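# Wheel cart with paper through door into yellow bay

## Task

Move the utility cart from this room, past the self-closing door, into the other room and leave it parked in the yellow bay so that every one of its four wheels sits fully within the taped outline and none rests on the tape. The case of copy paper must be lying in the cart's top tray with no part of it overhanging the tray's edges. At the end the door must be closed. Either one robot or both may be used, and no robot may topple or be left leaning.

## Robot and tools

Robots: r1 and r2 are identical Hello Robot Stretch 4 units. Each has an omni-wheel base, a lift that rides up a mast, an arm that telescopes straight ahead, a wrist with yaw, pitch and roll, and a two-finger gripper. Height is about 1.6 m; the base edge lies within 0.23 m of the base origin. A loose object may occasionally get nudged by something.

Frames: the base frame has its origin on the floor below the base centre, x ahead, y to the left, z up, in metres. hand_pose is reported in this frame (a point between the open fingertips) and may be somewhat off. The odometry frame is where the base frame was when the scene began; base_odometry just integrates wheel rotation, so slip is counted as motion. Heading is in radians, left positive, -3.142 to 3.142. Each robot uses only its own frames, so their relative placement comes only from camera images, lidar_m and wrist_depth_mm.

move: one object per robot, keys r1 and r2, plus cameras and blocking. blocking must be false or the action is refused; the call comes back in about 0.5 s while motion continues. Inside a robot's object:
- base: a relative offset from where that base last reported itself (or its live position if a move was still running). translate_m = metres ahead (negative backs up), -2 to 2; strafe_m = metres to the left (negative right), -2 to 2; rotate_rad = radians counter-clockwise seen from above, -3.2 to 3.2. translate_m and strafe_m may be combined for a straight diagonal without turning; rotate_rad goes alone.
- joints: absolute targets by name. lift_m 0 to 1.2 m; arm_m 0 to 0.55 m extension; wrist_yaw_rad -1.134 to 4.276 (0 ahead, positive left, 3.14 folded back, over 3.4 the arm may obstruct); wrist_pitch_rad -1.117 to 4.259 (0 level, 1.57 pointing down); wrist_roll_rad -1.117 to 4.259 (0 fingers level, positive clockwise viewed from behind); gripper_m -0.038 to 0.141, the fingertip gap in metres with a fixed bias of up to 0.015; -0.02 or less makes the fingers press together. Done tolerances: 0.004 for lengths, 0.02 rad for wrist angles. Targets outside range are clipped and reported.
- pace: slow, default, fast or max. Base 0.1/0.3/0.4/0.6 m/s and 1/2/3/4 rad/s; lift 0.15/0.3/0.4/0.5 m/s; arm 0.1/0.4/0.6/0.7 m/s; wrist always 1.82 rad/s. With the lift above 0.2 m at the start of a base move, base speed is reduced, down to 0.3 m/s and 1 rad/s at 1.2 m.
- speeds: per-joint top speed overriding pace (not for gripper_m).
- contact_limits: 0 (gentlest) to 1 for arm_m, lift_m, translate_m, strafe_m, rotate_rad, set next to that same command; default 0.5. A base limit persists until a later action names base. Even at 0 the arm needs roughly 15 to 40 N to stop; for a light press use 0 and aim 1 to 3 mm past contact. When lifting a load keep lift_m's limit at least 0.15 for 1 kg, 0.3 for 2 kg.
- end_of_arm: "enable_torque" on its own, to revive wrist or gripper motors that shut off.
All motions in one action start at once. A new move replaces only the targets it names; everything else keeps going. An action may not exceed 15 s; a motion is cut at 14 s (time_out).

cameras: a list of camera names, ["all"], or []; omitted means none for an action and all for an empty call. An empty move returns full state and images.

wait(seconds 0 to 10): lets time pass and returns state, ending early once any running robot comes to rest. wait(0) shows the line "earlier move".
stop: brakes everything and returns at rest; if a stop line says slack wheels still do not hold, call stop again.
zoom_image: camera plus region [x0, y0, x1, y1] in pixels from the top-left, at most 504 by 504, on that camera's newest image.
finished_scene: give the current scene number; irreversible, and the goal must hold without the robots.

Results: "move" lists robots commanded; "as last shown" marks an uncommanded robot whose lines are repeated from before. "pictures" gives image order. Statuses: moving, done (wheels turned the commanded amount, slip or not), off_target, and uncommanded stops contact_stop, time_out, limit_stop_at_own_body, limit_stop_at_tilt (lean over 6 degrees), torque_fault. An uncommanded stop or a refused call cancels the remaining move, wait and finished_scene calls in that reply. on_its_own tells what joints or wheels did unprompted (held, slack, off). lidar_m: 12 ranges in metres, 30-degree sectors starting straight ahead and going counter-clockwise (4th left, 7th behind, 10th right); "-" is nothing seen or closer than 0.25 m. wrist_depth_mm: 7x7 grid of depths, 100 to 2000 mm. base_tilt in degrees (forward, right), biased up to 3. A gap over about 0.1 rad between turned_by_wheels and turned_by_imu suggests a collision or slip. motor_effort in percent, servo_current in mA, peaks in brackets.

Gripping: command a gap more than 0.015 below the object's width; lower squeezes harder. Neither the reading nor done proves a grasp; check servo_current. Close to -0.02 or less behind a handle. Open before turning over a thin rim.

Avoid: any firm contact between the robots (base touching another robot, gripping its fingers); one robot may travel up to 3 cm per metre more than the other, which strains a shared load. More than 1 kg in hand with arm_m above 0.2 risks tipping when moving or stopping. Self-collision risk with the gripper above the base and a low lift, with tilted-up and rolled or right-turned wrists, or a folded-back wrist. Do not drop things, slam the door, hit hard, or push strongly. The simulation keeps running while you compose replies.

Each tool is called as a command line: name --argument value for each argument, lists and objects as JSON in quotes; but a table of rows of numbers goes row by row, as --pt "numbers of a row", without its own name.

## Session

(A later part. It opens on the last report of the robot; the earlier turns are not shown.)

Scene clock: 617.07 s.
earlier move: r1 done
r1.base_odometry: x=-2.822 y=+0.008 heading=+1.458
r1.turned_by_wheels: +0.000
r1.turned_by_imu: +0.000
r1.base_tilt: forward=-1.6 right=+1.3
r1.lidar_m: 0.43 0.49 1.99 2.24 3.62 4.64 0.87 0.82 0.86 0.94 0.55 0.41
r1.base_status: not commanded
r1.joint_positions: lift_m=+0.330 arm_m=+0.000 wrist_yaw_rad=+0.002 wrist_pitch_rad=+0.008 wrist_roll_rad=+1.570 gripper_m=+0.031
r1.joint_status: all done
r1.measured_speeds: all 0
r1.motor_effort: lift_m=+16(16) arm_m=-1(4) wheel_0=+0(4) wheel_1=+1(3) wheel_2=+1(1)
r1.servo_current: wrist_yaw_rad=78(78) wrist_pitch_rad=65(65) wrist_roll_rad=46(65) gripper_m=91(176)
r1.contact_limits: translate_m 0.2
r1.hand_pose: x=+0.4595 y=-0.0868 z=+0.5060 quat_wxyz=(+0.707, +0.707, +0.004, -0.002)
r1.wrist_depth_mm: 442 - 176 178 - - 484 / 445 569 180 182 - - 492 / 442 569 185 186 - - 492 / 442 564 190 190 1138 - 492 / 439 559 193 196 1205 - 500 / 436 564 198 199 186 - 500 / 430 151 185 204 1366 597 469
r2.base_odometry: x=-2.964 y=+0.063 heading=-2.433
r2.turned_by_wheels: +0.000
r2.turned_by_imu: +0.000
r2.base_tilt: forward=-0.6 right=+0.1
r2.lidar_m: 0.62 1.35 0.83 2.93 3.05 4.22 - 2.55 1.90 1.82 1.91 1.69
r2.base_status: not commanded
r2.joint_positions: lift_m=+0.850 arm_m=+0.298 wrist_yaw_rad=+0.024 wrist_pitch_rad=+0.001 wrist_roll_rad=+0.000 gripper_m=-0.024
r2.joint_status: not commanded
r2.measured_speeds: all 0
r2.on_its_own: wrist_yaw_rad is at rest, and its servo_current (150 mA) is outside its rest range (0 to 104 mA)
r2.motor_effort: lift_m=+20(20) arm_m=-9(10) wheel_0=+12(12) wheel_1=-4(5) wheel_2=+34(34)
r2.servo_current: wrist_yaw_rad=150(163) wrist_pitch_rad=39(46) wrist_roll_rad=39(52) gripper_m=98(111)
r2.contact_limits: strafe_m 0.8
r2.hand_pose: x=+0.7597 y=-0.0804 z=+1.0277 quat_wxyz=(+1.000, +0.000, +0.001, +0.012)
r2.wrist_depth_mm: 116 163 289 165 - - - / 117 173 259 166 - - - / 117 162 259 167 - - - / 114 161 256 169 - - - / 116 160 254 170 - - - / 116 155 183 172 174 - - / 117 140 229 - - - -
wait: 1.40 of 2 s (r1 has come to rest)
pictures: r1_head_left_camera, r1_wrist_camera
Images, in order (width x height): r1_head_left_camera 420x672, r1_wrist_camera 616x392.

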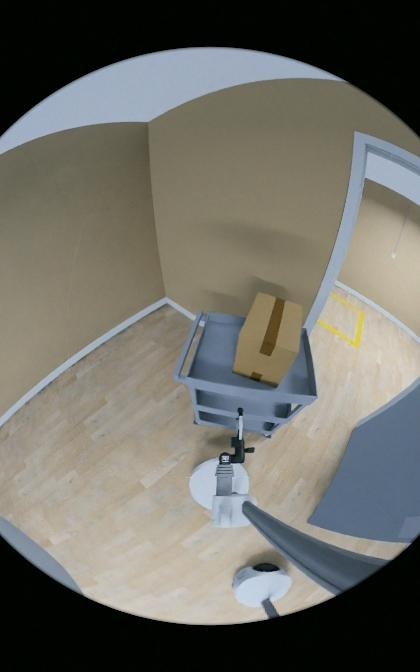

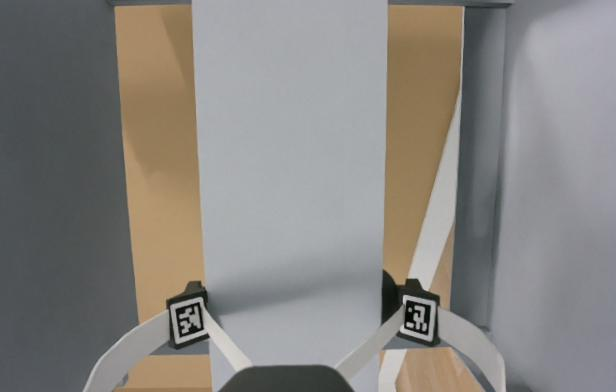

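move --r1 '{"joints":{"gripper_m":0.13}}' --blocking false

wait --seconds 1.5

move --r1 '{"base":{"strafe_m":0.2},"pace":"slow","contact_limits":{"strafe_m":0.2}}' --blocking false

wait --seconds 4 --cameras '["r1_wrist_camera","r1_head_camera"]'

Scene clock: 628.87 s.
move: r1 moving
r1.base_odometry: x=-2.822 y=+0.008 heading=+1.458
r1.turned_by_wheels: +0.000
r1.turned_by_imu: +0.000
r1.base_tilt: forward=-1.6 right=+1.3
r1.lidar_m: 0.41 0.47 2.00 2.23 3.61 4.64 0.85 0.82 0.86 0.94 0.56 0.42
r1.base_status: not commanded
r1.joint_positions: lift_m=+0.330 arm_m=+0.000 wrist_yaw_rad=+0.002 wrist_pitch_rad=+0.008 wrist_roll_rad=+1.570 gripper_m=+0.050
r1.joint_status: gripper_m moving
r1.measured_speeds: all 0
r1.motor_effort: lift_m=+16(16) arm_m=-2(4) wheel_0=+1(1) wheel_1=+1(1) wheel_2=+1(1)
r1.servo_current: wrist_yaw_rad=52(65) wrist_pitch_rad=59(59) wrist_roll_rad=59(59) gripper_m=59(85)
r1.contact_limits: translate_m 0.2
r1.hand_pose: x=+0.4594 y=-0.0868 z=+0.5060 quat_wxyz=(+0.707, +0.707, +0.004, -0.002)
r1.wrist_depth_mm: 439 - 181 182 - - 484 / 439 564 185 186 - - 488 / 442 569 189 190 - - 492 / 439 564 193 195 1118 - 469 / 439 564 197 199 1205 - 473 / 439 559 200 203 185 - 469 / 430 162 204 206 1366 627 500
r2.base_odometry: x=-2.964 y=+0.063 heading=-2.433
r2.turned_by_wheels: +0.000
r2.turned_by_imu: +0.000
r2.base_tilt: forward=-0.6 right=+0.0
r2.lidar_m: 0.63 1.36 0.81 2.92 3.08 4.21 - 2.58 1.87 1.82 1.90 1.72
r2.base_status: not commanded
r2.joint_positions: lift_m=+0.850 arm_m=+0.298 wrist_yaw_rad=+0.024 wrist_pitch_rad=+0.001 wrist_roll_rad=+0.000 gripper_m=-0.024
r2.joint_status: not commanded
r2.measured_speeds: all 0
r2.motor_effort: lift_m=+20(20) arm_m=-9(10) wheel_0=+12(12) wheel_1=-4(4) wheel_2=+34(34)
r2.servo_current: wrist_yaw_rad=150(150) wrist_pitch_rad=33(46) wrist_roll_rad=46(59) gripper_m=111(111)
r2.contact_limits: strafe_m 0.8
r2.hand_pose: x=+0.7597 y=-0.0804 z=+1.0277 quat_wxyz=(+1.000, +0.000, +0.001, +0.012)
r2.wrist_depth_mm: 116 162 289 165 - - - / 117 173 259 167 - - - / 117 162 259 167 - - - / 114 162 256 169 - - - / 116 160 253 170 - - - / 116 155 183 172 174 - - / 117 140 228 - - - -
pictures: none

Scene clock: 630.27 s.
earlier move: r1 done
r1.base_odometry: x=-2.822 y=+0.008 heading=+1.458
r1.turned_by_wheels: +0.000
r1.turned_by_imu: +0.000
r1.base_tilt: forward=-1.6 right=+1.3
r1.lidar_m: 0.42 0.47 1.98 2.22 3.61 4.65 0.86 0.83 0.86 0.92 0.54 0.41
r1.base_status: not commanded
r1.joint_positions: lift_m=+0.330 arm_m=+0.000 wrist_yaw_rad=+0.002 wrist_pitch_rad=+0.007 wrist_roll_rad=+1.570 gripper_m=+0.130
r1.joint_status: all done
r1.measured_speeds: all 0
r1.motor_effort: lift_m=+16(16) arm_m=+4(4) wheel_0=+0(1) wheel_1=+1(2) wheel_2=+1(1)
r1.servo_current: wrist_yaw_rad=52(65) wrist_pitch_rad=52(59) wrist_roll_rad=72(72) gripper_m=39(98)
r1.contact_limits: translate_m 0.2
r1.hand_pose: x=+0.4594 y=-0.0868 z=+0.5064 quat_wxyz=(+0.707, +0.707, +0.003, -0.002)
r1.wrist_depth_mm: 442 564 182 182 - - 484 / 433 554 186 186 - - 477 / 436 554 189 190 - 1008 480 / 433 554 193 194 - - 484 / 427 585 197 198 - - 488 / 404 211 200 202 188 196 488 / 418 500 205 149 - 1205 488
r2.base_odometry: x=-2.964 y=+0.063 heading=-2.433
r2.turned_by_wheels: +0.000
r2.turned_by_imu: +0.000
r2.base_tilt: forward=-0.6 right=+0.0
r2.lidar_m: 0.63 1.36 0.83 2.92 3.06 4.21 - 2.61 1.89 1.82 1.91 1.70
r2.base_status: not commanded
r2.joint_positions: lift_m=+0.850 arm_m=+0.298 wrist_yaw_rad=+0.024 wrist_pitch_rad=+0.001 wrist_roll_rad=+0.000 gripper_m=-0.024
r2.joint_status: not commanded
r2.measured_speeds: all 0
r2.on_its_own: wrist_yaw_rad is at rest, and its servo_current (143 mA) is outside its rest range (0 to 104 mA)
r2.motor_effort: lift_m=+20(20) arm_m=-9(10) wheel_0=+12(12) wheel_1=-4(4) wheel_2=+34(34)
r2.servo_current: wrist_yaw_rad=143(156) wrist_pitch_rad=39(46) wrist_roll_rad=46(59) gripper_m=91(111)
r2.contact_limits: strafe_m 0.8
r2.hand_pose: x=+0.7597 y=-0.0804 z=+1.0277 quat_wxyz=(+1.000, +0.000, +0.001, +0.012)
r2.wrist_depth_mm: 116 162 289 166 - - - / 116 173 259 166 - - - / 117 162 258 166 - - - / 114 162 255 169 - - - / 116 160 254 171 - - - / 116 155 184 172 174 - - / 117 140 228 - - - -
wait: 1.40 of 1.5 s (r1 has come to rest)
pictures: none

Scene clock: 630.77 s.
move: r1 moving
r1.base_odometry: x=-2.836 y=+0.009 heading=+1.458
r1.turned_by_wheels: +0.000
r1.turned_by_imu: +0.000
r1.base_tilt: forward=-1.6 right=+1.3
r1.lidar_m: 0.41 0.48 1.98 2.24 3.55 4.65 0.86 0.83 0.88 0.96 0.52 0.43
r1.base_status: strafe_m moving
r1.joint_positions: lift_m=+0.330 arm_m=+0.000 wrist_yaw_rad=+0.002 wrist_pitch_rad=+0.007 wrist_roll_rad=+1.570 gripper_m=+0.130
r1.joint_status: not commanded
r1.measured_speeds: translate_m=+0.000 strafe_m=+0.057 rotate_rad=+0.001 lift_m=+0.000 arm_m=+0.000 wrist_yaw_rad=+0.000 wrist_pitch_rad=+0.000 wrist_roll_rad=+0.000
r1.motor_effort: lift_m=+16(16) arm_m=+4(4) wheel_0=-6(9) wheel_1=+6(7) wheel_2=+0(1)
r1.servo_current: wrist_yaw_rad=46(65) wrist_pitch_rad=46(59) wrist_roll_rad=46(72) gripper_m=39(52)
r1.contact_limits: strafe_m 0.2
r1.hand_pose: x=+0.4594 y=-0.0868 z=+0.5064 quat_wxyz=(+0.707, +0.707, +0.003, -0.002)
r1.wrist_depth_mm: 439 559 183 183 - - 488 / 436 559 187 187 - - 477 / 436 559 190 193 - 1008 477 / 433 591 195 196 1118 - 484 / 427 580 198 200 1308 - 480 / 407 210 202 204 193 196 488 / 415 500 - 149 1464 1205 488
r2.base_odometry: x=-2.964 y=+0.063 heading=-2.433
r2.turned_by_wheels: +0.000
r2.turned_by_imu: +0.000
r2.base_tilt: forward=-0.6 right=+0.1
r2.lidar_m: 0.62 1.37 0.83 2.91 3.05 4.23 - 2.58 1.89 1.82 1.89 1.72
r2.base_status: not commanded
r2.joint_positions: lift_m=+0.850 arm_m=+0.298 wrist_yaw_rad=+0.024 wrist_pitch_rad=+0.001 wrist_roll_rad=+0.000 gripper_m=-0.024
r2.joint_status: not commanded
r2.measured_speeds: all 0
r2.motor_effort: lift_m=+20(20) arm_m=-9(9) wheel_0=+12(12) wheel_1=-4(4) wheel_2=+34(35)
r2.servo_current: wrist_yaw_rad=150(163) wrist_pitch_rad=33(46) wrist_roll_rad=39(46) gripper_m=98(104)
r2.contact_limits: strafe_m 0.8
r2.hand_pose: x=+0.7597 y=-0.0804 z=+1.0277 quat_wxyz=(+1.000, +0.000, +0.001, +0.012)
r2.wrist_depth_mm: 116 162 287 165 - - - / 117 174 259 166 - - - / 117 162 259 167 - - - / 114 162 257 169 - - - / 116 160 255 170 - - - / 116 156 183 172 174 - - / 117 140 228 - - - -
pictures: none

Scene clock: 633.40 s.
earlier move: r1 done
r1.base_odometry: x=-3.021 y=+0.030 heading=+1.458
r1.turned_by_wheels: +0.000
r1.turned_by_imu: +0.001
r1.base_tilt: forward=-1.6 right=+1.3
r1.lidar_m: 0.45 1.86 1.82 2.06 3.27 4.54 3.57 0.91 1.02 1.08 0.57 0.46
r1.base_status: done
r1.joint_positions: lift_m=+0.330 arm_m=+0.000 wrist_yaw_rad=+0.002 wrist_pitch_rad=+0.007 wrist_roll_rad=+1.570 gripper_m=+0.130
r1.joint_status: not commanded
r1.measured_speeds: all 0
r1.motor_effort: lift_m=+16(16) arm_m=+4(4) wheel_0=-1(9) wheel_1=+3(8) wheel_2=+0(2)
r1.servo_current: wrist_yaw_rad=46(72) wrist_pitch_rad=52(59) wrist_roll_rad=52(72) gripper_m=39(52)
r1.contact_limits: strafe_m 0.2
r1.hand_pose: x=+0.4594 y=-0.0868 z=+0.5064 quat_wxyz=(+0.707, +0.707, +0.003, -0.002)
r1.wrist_depth_mm: 436 559 213 216 - - 492 / 433 564 218 219 223 - 473 / 433 603 223 224 1160 - 480 / 430 585 229 229 1281 - 484 / 424 580 232 234 1430 960 488 / 399 200 236 237 193 200 732 / 271 259 257 141 264 257 266
r2.base_odometry: x=-2.964 y=+0.063 heading=-2.433
r2.turned_by_wheels: +0.000
r2.turned_by_imu: +0.000
r2.base_tilt: forward=-0.6 right=+0.1
r2.lidar_m: 0.63 1.37 0.90 0.96 3.08 4.20 - 2.55 1.89 1.81 1.91 1.73
r2.base_status: not commanded
r2.joint_positions: lift_m=+0.850 arm_m=+0.298 wrist_yaw_rad=+0.024 wrist_pitch_rad=+0.001 wrist_roll_rad=+0.000 gripper_m=-0.024
r2.joint_status: not commanded
r2.measured_speeds: all 0
r2.on_its_own: wrist_yaw_rad is at rest, and its servo_current (156 mA) is outside its rest range (0 to 104 mA)
r2.motor_effort: lift_m=+20(20) arm_m=-9(10) wheel_0=+12(12) wheel_1=-4(4) wheel_2=+34(35)
r2.servo_current: wrist_yaw_rad=156(169) wrist_pitch_rad=39(52) wrist_roll_rad=39(59) gripper_m=98(104)
r2.contact_limits: strafe_m 0.8
r2.hand_pose: x=+0.7597 y=-0.0804 z=+1.0277 quat_wxyz=(+1.000, +0.000, +0.001, +0.012)
r2.wrist_depth_mm: 116 162 289 166 - - - / 116 173 259 166 - - - / 117 162 258 167 - - - / 114 162 255 169 - - - / 116 160 254 171 - - - / 116 155 183 172 174 - - / 117 140 227 - - - -
wait: 2.63 of 4 s (r1 has come to rest)
pictures: r1_head_camera, r1_wrist_camera
Images, in order (width x height): r1_head_camera 420x560, r1_wrist_camera 616x392.

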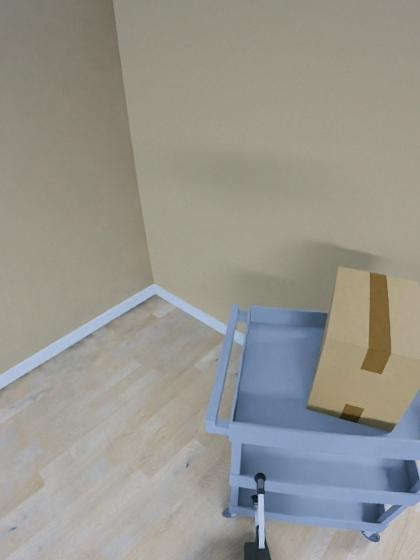

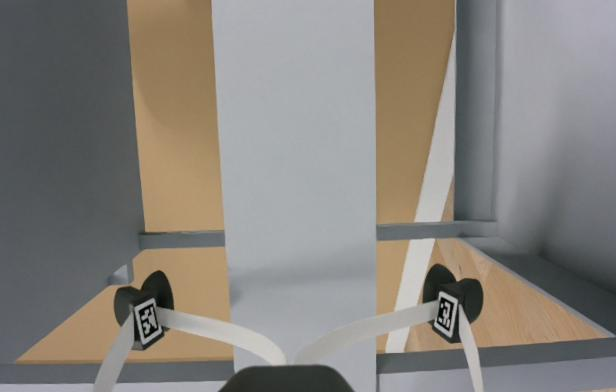

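move --r1 '{"base":{"translate_m":0.06},"pace":"slow","contact_limits":{"translate_m":0.2}}' --blocking false

wait --seconds 2.5

move --r1 '{"joints":{"gripper_m":0.03}}' --blocking false

wait --seconds 2

move --r1 '{"base":{"translate_m":-0.50,"strafe_m":0.1},"pace":"slow","contact_limits":{"translate_m":0.6}}' --blocking false

wait --seconds 7 --cameras '["r1_wrist_camera","r1_head_camera","r1_head_left_camera"]'

Scene clock: 641.97 s.
move: r1 moving
r1.base_odometry: x=-3.019 y=+0.043 heading=+1.458
r1.turned_by_wheels: +0.000
r1.turned_by_imu: +0.000
r1.base_tilt: forward=-1.6 right=+1.2
r1.lidar_m: 0.45 1.83 1.83 2.05 3.27 4.53 3.58 0.93 1.03 1.10 0.55 0.44
r1.base_status: translate_m moving
r1.joint_positions: lift_m=+0.330 arm_m=+0.000 wrist_yaw_rad=+0.002 wrist_pitch_rad=+0.007 wrist_roll_rad=+1.570 gripper_m=+0.130
r1.joint_status: not commanded
r1.measured_speeds: translate_m=+0.049 strafe_m=+0.000 rotate_rad=+0.000 lift_m=+0.000 arm_m=+0.000 wrist_yaw_rad=+0.000 wrist_pitch_rad=+0.000 wrist_roll_rad=+0.000
r1.motor_effort: lift_m=+16(16) arm_m=+4(4) wheel_0=+5(7) wheel_1=+5(7) wheel_2=-5(7)
r1.servo_current: wrist_yaw_rad=52(59) wrist_pitch_rad=52(59) wrist_roll_rad=39(59) gripper_m=46(52)
r1.contact_limits: translate_m 0.2
r1.hand_pose: x=+0.4594 y=-0.0868 z=+0.5064 quat_wxyz=(+0.707, +0.707, +0.003, -0.002)
r1.wrist_depth_mm: 436 559 204 204 - - 488 / 439 564 206 209 - - 477 / 433 591 211 213 1138 - 480 / 430 585 216 216 1255 - 480 / 430 544 - 222 1397 1025 488 / 402 196 224 227 193 200 732 / - 255 232 149 248 246 263
r2.base_odometry: x=-2.964 y=+0.063 heading=-2.433
r2.turned_by_wheels: +0.000
r2.turned_by_imu: +0.000
r2.base_tilt: forward=-0.6 right=+0.1
r2.lidar_m: 0.65 1.38 0.92 1.00 3.07 4.22 - 2.58 1.90 1.83 1.89 1.74
r2.base_status: not commanded
r2.joint_positions: lift_m=+0.850 arm_m=+0.298 wrist_yaw_rad=+0.024 wrist_pitch_rad=+0.001 wrist_roll_rad=+0.000 gripper_m=-0.024
r2.joint_status: not commanded
r2.measured_speeds: all 0
r2.motor_effort: lift_m=+20(20) arm_m=-9(10) wheel_0=+12(12) wheel_1=-4(4) wheel_2=+34(34)
r2.servo_current: wrist_yaw_rad=156(156) wrist_pitch_rad=39(46) wrist_roll_rad=65(65) gripper_m=98(104)
r2.contact_limits: strafe_m 0.8
r2.hand_pose: x=+0.7597 y=-0.0804 z=+1.0277 quat_wxyz=(+1.000, +0.000, +0.001, +0.012)
r2.wrist_depth_mm: 116 162 287 165 - - - / 116 174 259 166 - - - / 117 162 258 167 - - - / 114 162 257 168 - - - / 116 160 254 171 - - - / 116 156 184 172 173 - - / 117 140 228 - - - -
pictures: none

Scene clock: 643.30 s.
earlier move: r1 done
r1.base_odometry: x=-3.014 y=+0.090 heading=+1.458
r1.turned_by_wheels: +0.000
r1.turned_by_imu: +0.000
r1.base_tilt: forward=-1.6 right=+1.3
r1.lidar_m: 0.38 1.80 1.79 2.04 3.23 4.57 3.60 0.95 1.05 1.13 0.50 0.39
r1.base_status: done
r1.joint_positions: lift_m=+0.330 arm_m=+0.000 wrist_yaw_rad=+0.002 wrist_pitch_rad=+0.007 wrist_roll_rad=+1.570 gripper_m=+0.130
r1.joint_status: not commanded
r1.measured_speeds: all 0
r1.motor_effort: lift_m=+16(16) arm_m=+4(4) wheel_0=+3(7) wheel_1=+3(7) wheel_2=-3(7)
r1.servo_current: wrist_yaw_rad=39(72) wrist_pitch_rad=52(59) wrist_roll_rad=52(65) gripper_m=46(52)
r1.contact_limits: translate_m 0.2
r1.hand_pose: x=+0.4594 y=-0.0868 z=+0.5064 quat_wxyz=(+0.707, +0.707, +0.003, -0.002)
r1.wrist_depth_mm: 439 - 159 159 - - 492 / 439 559 161 163 - 991 473 / 436 559 165 167 - - 480 / 430 549 169 169 - - 484 / 424 549 172 173 - 1042 480 / 402 195 176 178 179 195 732 / - - 179 147 - 1042 732
r2.base_odometry: x=-2.964 y=+0.063 heading=-2.433
r2.turned_by_wheels: +0.000
r2.turned_by_imu: +0.000
r2.base_tilt: forward=-0.5 right=+0.1
r2.lidar_m: 0.65 1.36 0.95 1.07 3.04 4.22 - 2.59 1.88 1.80 1.91 1.72
r2.base_status: not commanded
r2.joint_positions: lift_m=+0.850 arm_m=+0.298 wrist_yaw_rad=+0.024 wrist_pitch_rad=+0.001 wrist_roll_rad=+0.000 gripper_m=-0.024
r2.joint_status: not commanded
r2.measured_speeds: all 0
r2.on_its_own: wrist_yaw_rad is at rest, and its servo_current (156 mA) is outside its rest range (0 to 104 mA)
r2.motor_effort: lift_m=+20(20) arm_m=-9(10) wheel_0=+12(12) wheel_1=-4(4) wheel_2=+34(34)
r2.servo_current: wrist_yaw_rad=156(163) wrist_pitch_rad=46(46) wrist_roll_rad=52(65) gripper_m=104(111)
r2.contact_limits: strafe_m 0.8
r2.hand_pose: x=+0.7597 y=-0.0804 z=+1.0277 quat_wxyz=(+1.000, +0.000, +0.001, +0.012)
r2.wrist_depth_mm: 116 162 289 165 - - - / 116 173 260 166 - - - / 117 162 259 167 - - - / 114 162 254 169 - - - / 116 160 254 170 - - - / 116 156 183 172 175 - - / 116 140 227 - - - -
wait: 1.33 of 2.5 s (r1 has come to rest)
pictures: none

Scene clock: 643.80 s.
move: r1 moving
r1.base_odometry: x=-3.014 y=+0.090 heading=+1.458
r1.turned_by_wheels: +0.000
r1.turned_by_imu: +0.000
r1.base_tilt: forward=-1.6 right=+1.3
r1.lidar_m: 0.37 1.82 1.80 2.04 3.23 4.56 3.59 0.95 1.03 1.13 0.52 0.39
r1.base_status: not commanded
r1.joint_positions: lift_m=+0.330 arm_m=+0.000 wrist_yaw_rad=+0.002 wrist_pitch_rad=+0.007 wrist_roll_rad=+1.570 gripper_m=+0.117
r1.joint_status: gripper_m moving
r1.measured_speeds: all 0
r1.motor_effort: lift_m=+16(16) arm_m=+4(4) wheel_0=+3(3) wheel_1=+3(4) wheel_2=-3(3)
r1.servo_current: wrist_yaw_rad=39(59) wrist_pitch_rad=46(52) wrist_roll_rad=52(59) gripper_m=91(91)
r1.contact_limits: translate_m 0.2
r1.hand_pose: x=+0.4594 y=-0.0868 z=+0.5064 quat_wxyz=(+0.707, +0.707, +0.003, -0.002)
r1.wrist_depth_mm: 415 - 158 160 - - 488 / 433 564 161 163 - 991 473 / 436 559 165 166 - - 477 / 433 554 169 169 - - 480 / 427 544 172 174 - 1042 484 / 404 194 176 178 182 204 732 / - 140 180 144 - 1060 732
r2.base_odometry: x=-2.964 y=+0.063 heading=-2.433
r2.turned_by_wheels: +0.000
r2.turned_by_imu: +0.000
r2.base_tilt: forward=-0.6 right=+0.1
r2.lidar_m: 0.64 1.36 0.96 1.04 3.06 4.22 - 2.57 1.91 1.81 1.92 1.72
r2.base_status: not commanded
r2.joint_positions: lift_m=+0.850 arm_m=+0.298 wrist_yaw_rad=+0.024 wrist_pitch_rad=+0.001 wrist_roll_rad=+0.000 gripper_m=-0.024
r2.joint_status: not commanded
r2.measured_speeds: all 0
r2.motor_effort: lift_m=+20(20) arm_m=-9(9) wheel_0=+12(12) wheel_1=-4(4) wheel_2=+34(34)
r2.servo_current: wrist_yaw_rad=150(163) wrist_pitch_rad=39(46) wrist_roll_rad=46(52) gripper_m=98(111)
r2.contact_limits: strafe_m 0.8
r2.hand_pose: x=+0.7597 y=-0.0804 z=+1.0277 quat_wxyz=(+1.000, +0.000, +0.001, +0.012)
r2.wrist_depth_mm: 116 162 289 165 - - - / 117 173 260 166 - - - / 117 163 257 167 - - - / 115 162 256 169 - - - / 116 160 255 170 - - - / 117 156 183 173 174 - - / 117 140 228 - - - -
pictures: none

Scene clock: 645.20 s.
earlier move: r1 done
r1.base_odometry: x=-3.014 y=+0.090 heading=+1.458
r1.turned_by_wheels: +0.000
r1.turned_by_imu: +0.000
r1.base_tilt: forward=-1.6 right=+1.3
r1.lidar_m: 0.39 1.79 1.80 2.03 3.23 4.57 3.56 0.95 1.06 1.14 0.50 0.38
r1.base_status: not commanded
r1.joint_positions: lift_m=+0.330 arm_m=+0.000 wrist_yaw_rad=+0.002 wrist_pitch_rad=+0.007 wrist_roll_rad=+1.570 gripper_m=+0.031
r1.joint_status: all done
r1.measured_speeds: all 0
r1.motor_effort: lift_m=+16(16) arm_m=-4(4) wheel_0=+0(3) wheel_1=+3(4) wheel_2=-1(3)
r1.servo_current: wrist_yaw_rad=59(72) wrist_pitch_rad=46(59) wrist_roll_rad=52(78) gripper_m=85(195)
r1.contact_limits: translate_m 0.2
r1.hand_pose: x=+0.4595 y=-0.0868 z=+0.5063 quat_wxyz=(+0.707, +0.707, +0.003, -0.002)
r1.wrist_depth_mm: 418 - 156 157 - - 488 / 442 569 159 160 - - 492 / 439 559 163 164 - - 466 / 442 564 167 167 - 1160 469 / 436 559 170 172 - 1008 477 / 410 - 175 176 179 891 707 / - 148 178 179 158 1008 676
r2.base_odometry: x=-2.964 y=+0.063 heading=-2.433
r2.turned_by_wheels: +0.000
r2.turned_by_imu: +0.000
r2.base_tilt: forward=-0.5 right=+0.1
r2.lidar_m: 0.64 1.36 0.96 1.06 3.08 4.20 - 2.57 1.91 1.83 1.92 1.72
r2.base_status: not commanded
r2.joint_positions: lift_m=+0.850 arm_m=+0.298 wrist_yaw_rad=+0.024 wrist_pitch_rad=+0.001 wrist_roll_rad=+0.000 gripper_m=-0.024
r2.joint_status: not commanded
r2.measured_speeds: all 0
r2.on_its_own: wrist_yaw_rad is at rest, and its servo_current (150 mA) is outside its rest range (0 to 104 mA)
r2.motor_effort: lift_m=+20(20) arm_m=-10(10) wheel_0=+12(12) wheel_1=-4(4) wheel_2=+34(34)
r2.servo_current: wrist_yaw_rad=150(163) wrist_pitch_rad=39(46) wrist_roll_rad=52(59) gripper_m=104(111)
r2.contact_limits: strafe_m 0.8
r2.hand_pose: x=+0.7597 y=-0.0804 z=+1.0277 quat_wxyz=(+1.000, +0.000, +0.001, +0.012)
r2.wrist_depth_mm: 116 162 289 165 - - - / 116 173 259 166 - - - / 117 162 258 167 - - - / 115 162 256 169 - - - / 116 160 255 171 - - - / 116 156 184 172 174 - - / 117 140 228 - - - -
wait: 1.40 of 2 s (r1 has come to rest)
pictures: none

Scene clock: 645.70 s.
move: r1 moving
r1.base_odometry: x=-3.018 y=+0.078 heading=+1.458
r1.turned_by_wheels: +0.000
r1.turned_by_imu: +0.000
r1.base_tilt: forward=-1.5 right=+1.3
r1.lidar_m: 0.41 1.82 1.80 2.05 3.23 4.56 3.60 0.95 1.05 1.14 0.51 0.41
r1.base_status: translate_m moving; strafe_m moving
r1.joint_positions: lift_m=+0.330 arm_m=+0.000 wrist_yaw_rad=+0.002 wrist_pitch_rad=+0.008 wrist_roll_rad=+1.570 gripper_m=+0.031
r1.joint_status: not commanded
r1.measured_speeds: translate_m=-0.046 strafe_m=+0.009 rotate_rad=+0.001 lift_m=+0.000 arm_m=+0.000 wrist_yaw_rad=+0.000 wrist_pitch_rad=+0.000 wrist_roll_rad=+0.000
r1.motor_effort: lift_m=+16(16) arm_m=-4(4) wheel_0=-9(9) wheel_1=-4(5) wheel_2=+10(10)
r1.servo_current: wrist_yaw_rad=33(59) wrist_pitch_rad=59(59) wrist_roll_rad=52(52) gripper_m=78(85)
r1.contact_limits: translate_m 0.6
r1.hand_pose: x=+0.4595 y=-0.0868 z=+0.5062 quat_wxyz=(+0.707, +0.707, +0.003, -0.002)
r1.wrist_depth_mm: 436 - 163 164 - - 488 / 439 559 167 168 - - 492 / 439 559 170 171 - - 473 / 439 564 175 176 - 1160 473 / 415 554 179 180 - 1078 473 / 413 - 184 184 183 842 715 / - 142 186 188 174 831 676
r2.base_odometry: x=-2.964 y=+0.063 heading=-2.433
r2.turned_by_wheels: +0.000
r2.turned_by_imu: +0.000
r2.base_tilt: forward=-0.6 right=+0.0
r2.lidar_m: 0.63 1.36 0.96 1.04 3.07 4.21 - 2.60 1.89 1.82 1.92 1.69
r2.base_status: not commanded
r2.joint_positions: lift_m=+0.850 arm_m=+0.298 wrist_yaw_rad=+0.024 wrist_pitch_rad=+0.001 wrist_roll_rad=+0.000 gripper_m=-0.024
r2.joint_status: not commanded
r2.measured_speeds: all 0
r2.motor_effort: lift_m=+20(20) arm_m=-9(10) wheel_0=+12(12) wheel_1=-4(4) wheel_2=+34(34)
r2.servo_current: wrist_yaw_rad=150(163) wrist_pitch_rad=46(46) wrist_roll_rad=46(59) gripper_m=98(104)
r2.contact_limits: strafe_m 0.8
r2.hand_pose: x=+0.7597 y=-0.0804 z=+1.0277 quat_wxyz=(+1.000, +0.000, +0.001, +0.012)
r2.wrist_depth_mm: 116 162 287 165 - - - / 116 173 259 166 - - - / 117 162 259 167 - - - / 114 162 257 169 - - - / 116 160 255 170 - - - / 116 155 184 172 174 - - / 116 140 227 - - - -
pictures: none

Scene clock: 651.57 s.
earlier move: r1 done
r1.base_odometry: x=-3.170 y=-0.396 heading=+1.459
r1.turned_by_wheels: +0.001
r1.turned_by_imu: +0.001
r1.base_tilt: forward=-1.5 right=+1.3
r1.lidar_m: 0.31 0.39 2.06 2.30 3.72 4.13 3.29 0.65 0.63 0.91 1.40 0.63
r1.base_status: done
r1.joint_positions: lift_m=+0.330 arm_m=+0.000 wrist_yaw_rad=+0.009 wrist_pitch_rad=+0.008 wrist_roll_rad=+1.570 gripper_m=+0.031
r1.joint_status: not commanded
r1.measured_speeds: all 0
r1.motor_effort: lift_m=+16(16) arm_m=-4(4) wheel_0=+2(14) wheel_1=-2(7) wheel_2=+8(12)
r1.servo_current: wrist_yaw_rad=52(78) wrist_pitch_rad=59(65) wrist_roll_rad=46(72) gripper_m=78(91)
r1.contact_limits: translate_m 0.6
r1.hand_pose: x=+0.4600 y=-0.0849 z=+0.5062 quat_wxyz=(+0.707, +0.707, +0.006, +0.000)
r1.wrist_depth_mm: - - - - 1366 976 691 / - - - - 1499 683 634 / 469 603 - - 1618 715 452 / 436 603 - - 1661 778 477 / 433 634 - 227 1499 831 484 / 407 591 196 196 185 - 480 / 421 170 173 172 - 147 480
r2.base_odometry: x=-2.964 y=+0.063 heading=-2.433
r2.turned_by_wheels: +0.000
r2.turned_by_imu: +0.001
r2.base_tilt: forward=-0.6 right=+0.1
r2.lidar_m: 0.62 1.97 0.90 0.63 3.07 4.21 - 2.58 1.90 1.81 1.87 1.72
r2.base_status: not commanded
r2.joint_positions: lift_m=+0.850 arm_m=+0.298 wrist_yaw_rad=+0.024 wrist_pitch_rad=+0.001 wrist_roll_rad=+0.000 gripper_m=-0.024
r2.joint_status: not commanded
r2.measured_speeds: all 0
r2.on_its_own: wrist_yaw_rad is at rest, and its servo_current (156 mA) is outside its rest range (0 to 104 mA)
r2.motor_effort: lift_m=+20(20) arm_m=-9(10) wheel_0=+12(12) wheel_1=-4(4) wheel_2=+34(34)
r2.servo_current: wrist_yaw_rad=156(163) wrist_pitch_rad=39(46) wrist_roll_rad=46(65) gripper_m=111(111)
r2.contact_limits: strafe_m 0.8
r2.hand_pose: x=+0.7597 y=-0.0804 z=+1.0277 quat_wxyz=(+1.000, +0.000, +0.001, +0.012)
r2.wrist_depth_mm: 116 162 287 165 - - - / 116 173 258 166 - - - / 117 162 259 167 - - - / 114 162 256 168 - - - / 116 160 253 170 - - - / 116 155 184 172 175 - - / 116 140 228 - - - -
wait: 5.87 of 7 s (r1 has come to rest)
pictures: r1_head_camera, r1_head_left_camera, r1_wrist_camera
Images, in order (width x height): r1_head_camera 420x560, r1_head_left_camera 420x672, r1_wrist_camera 616x392.

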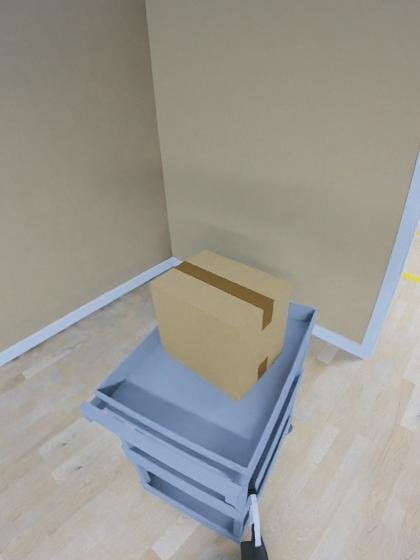

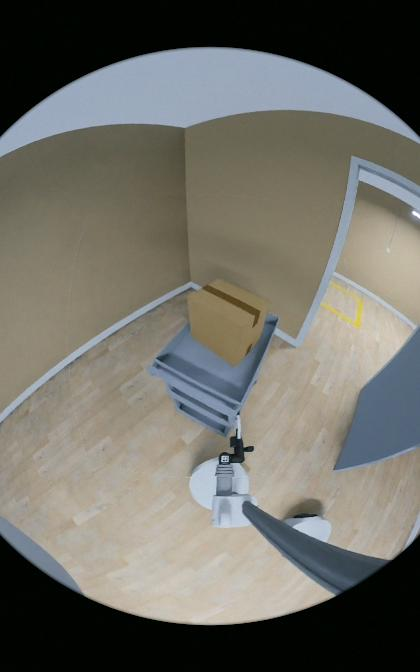

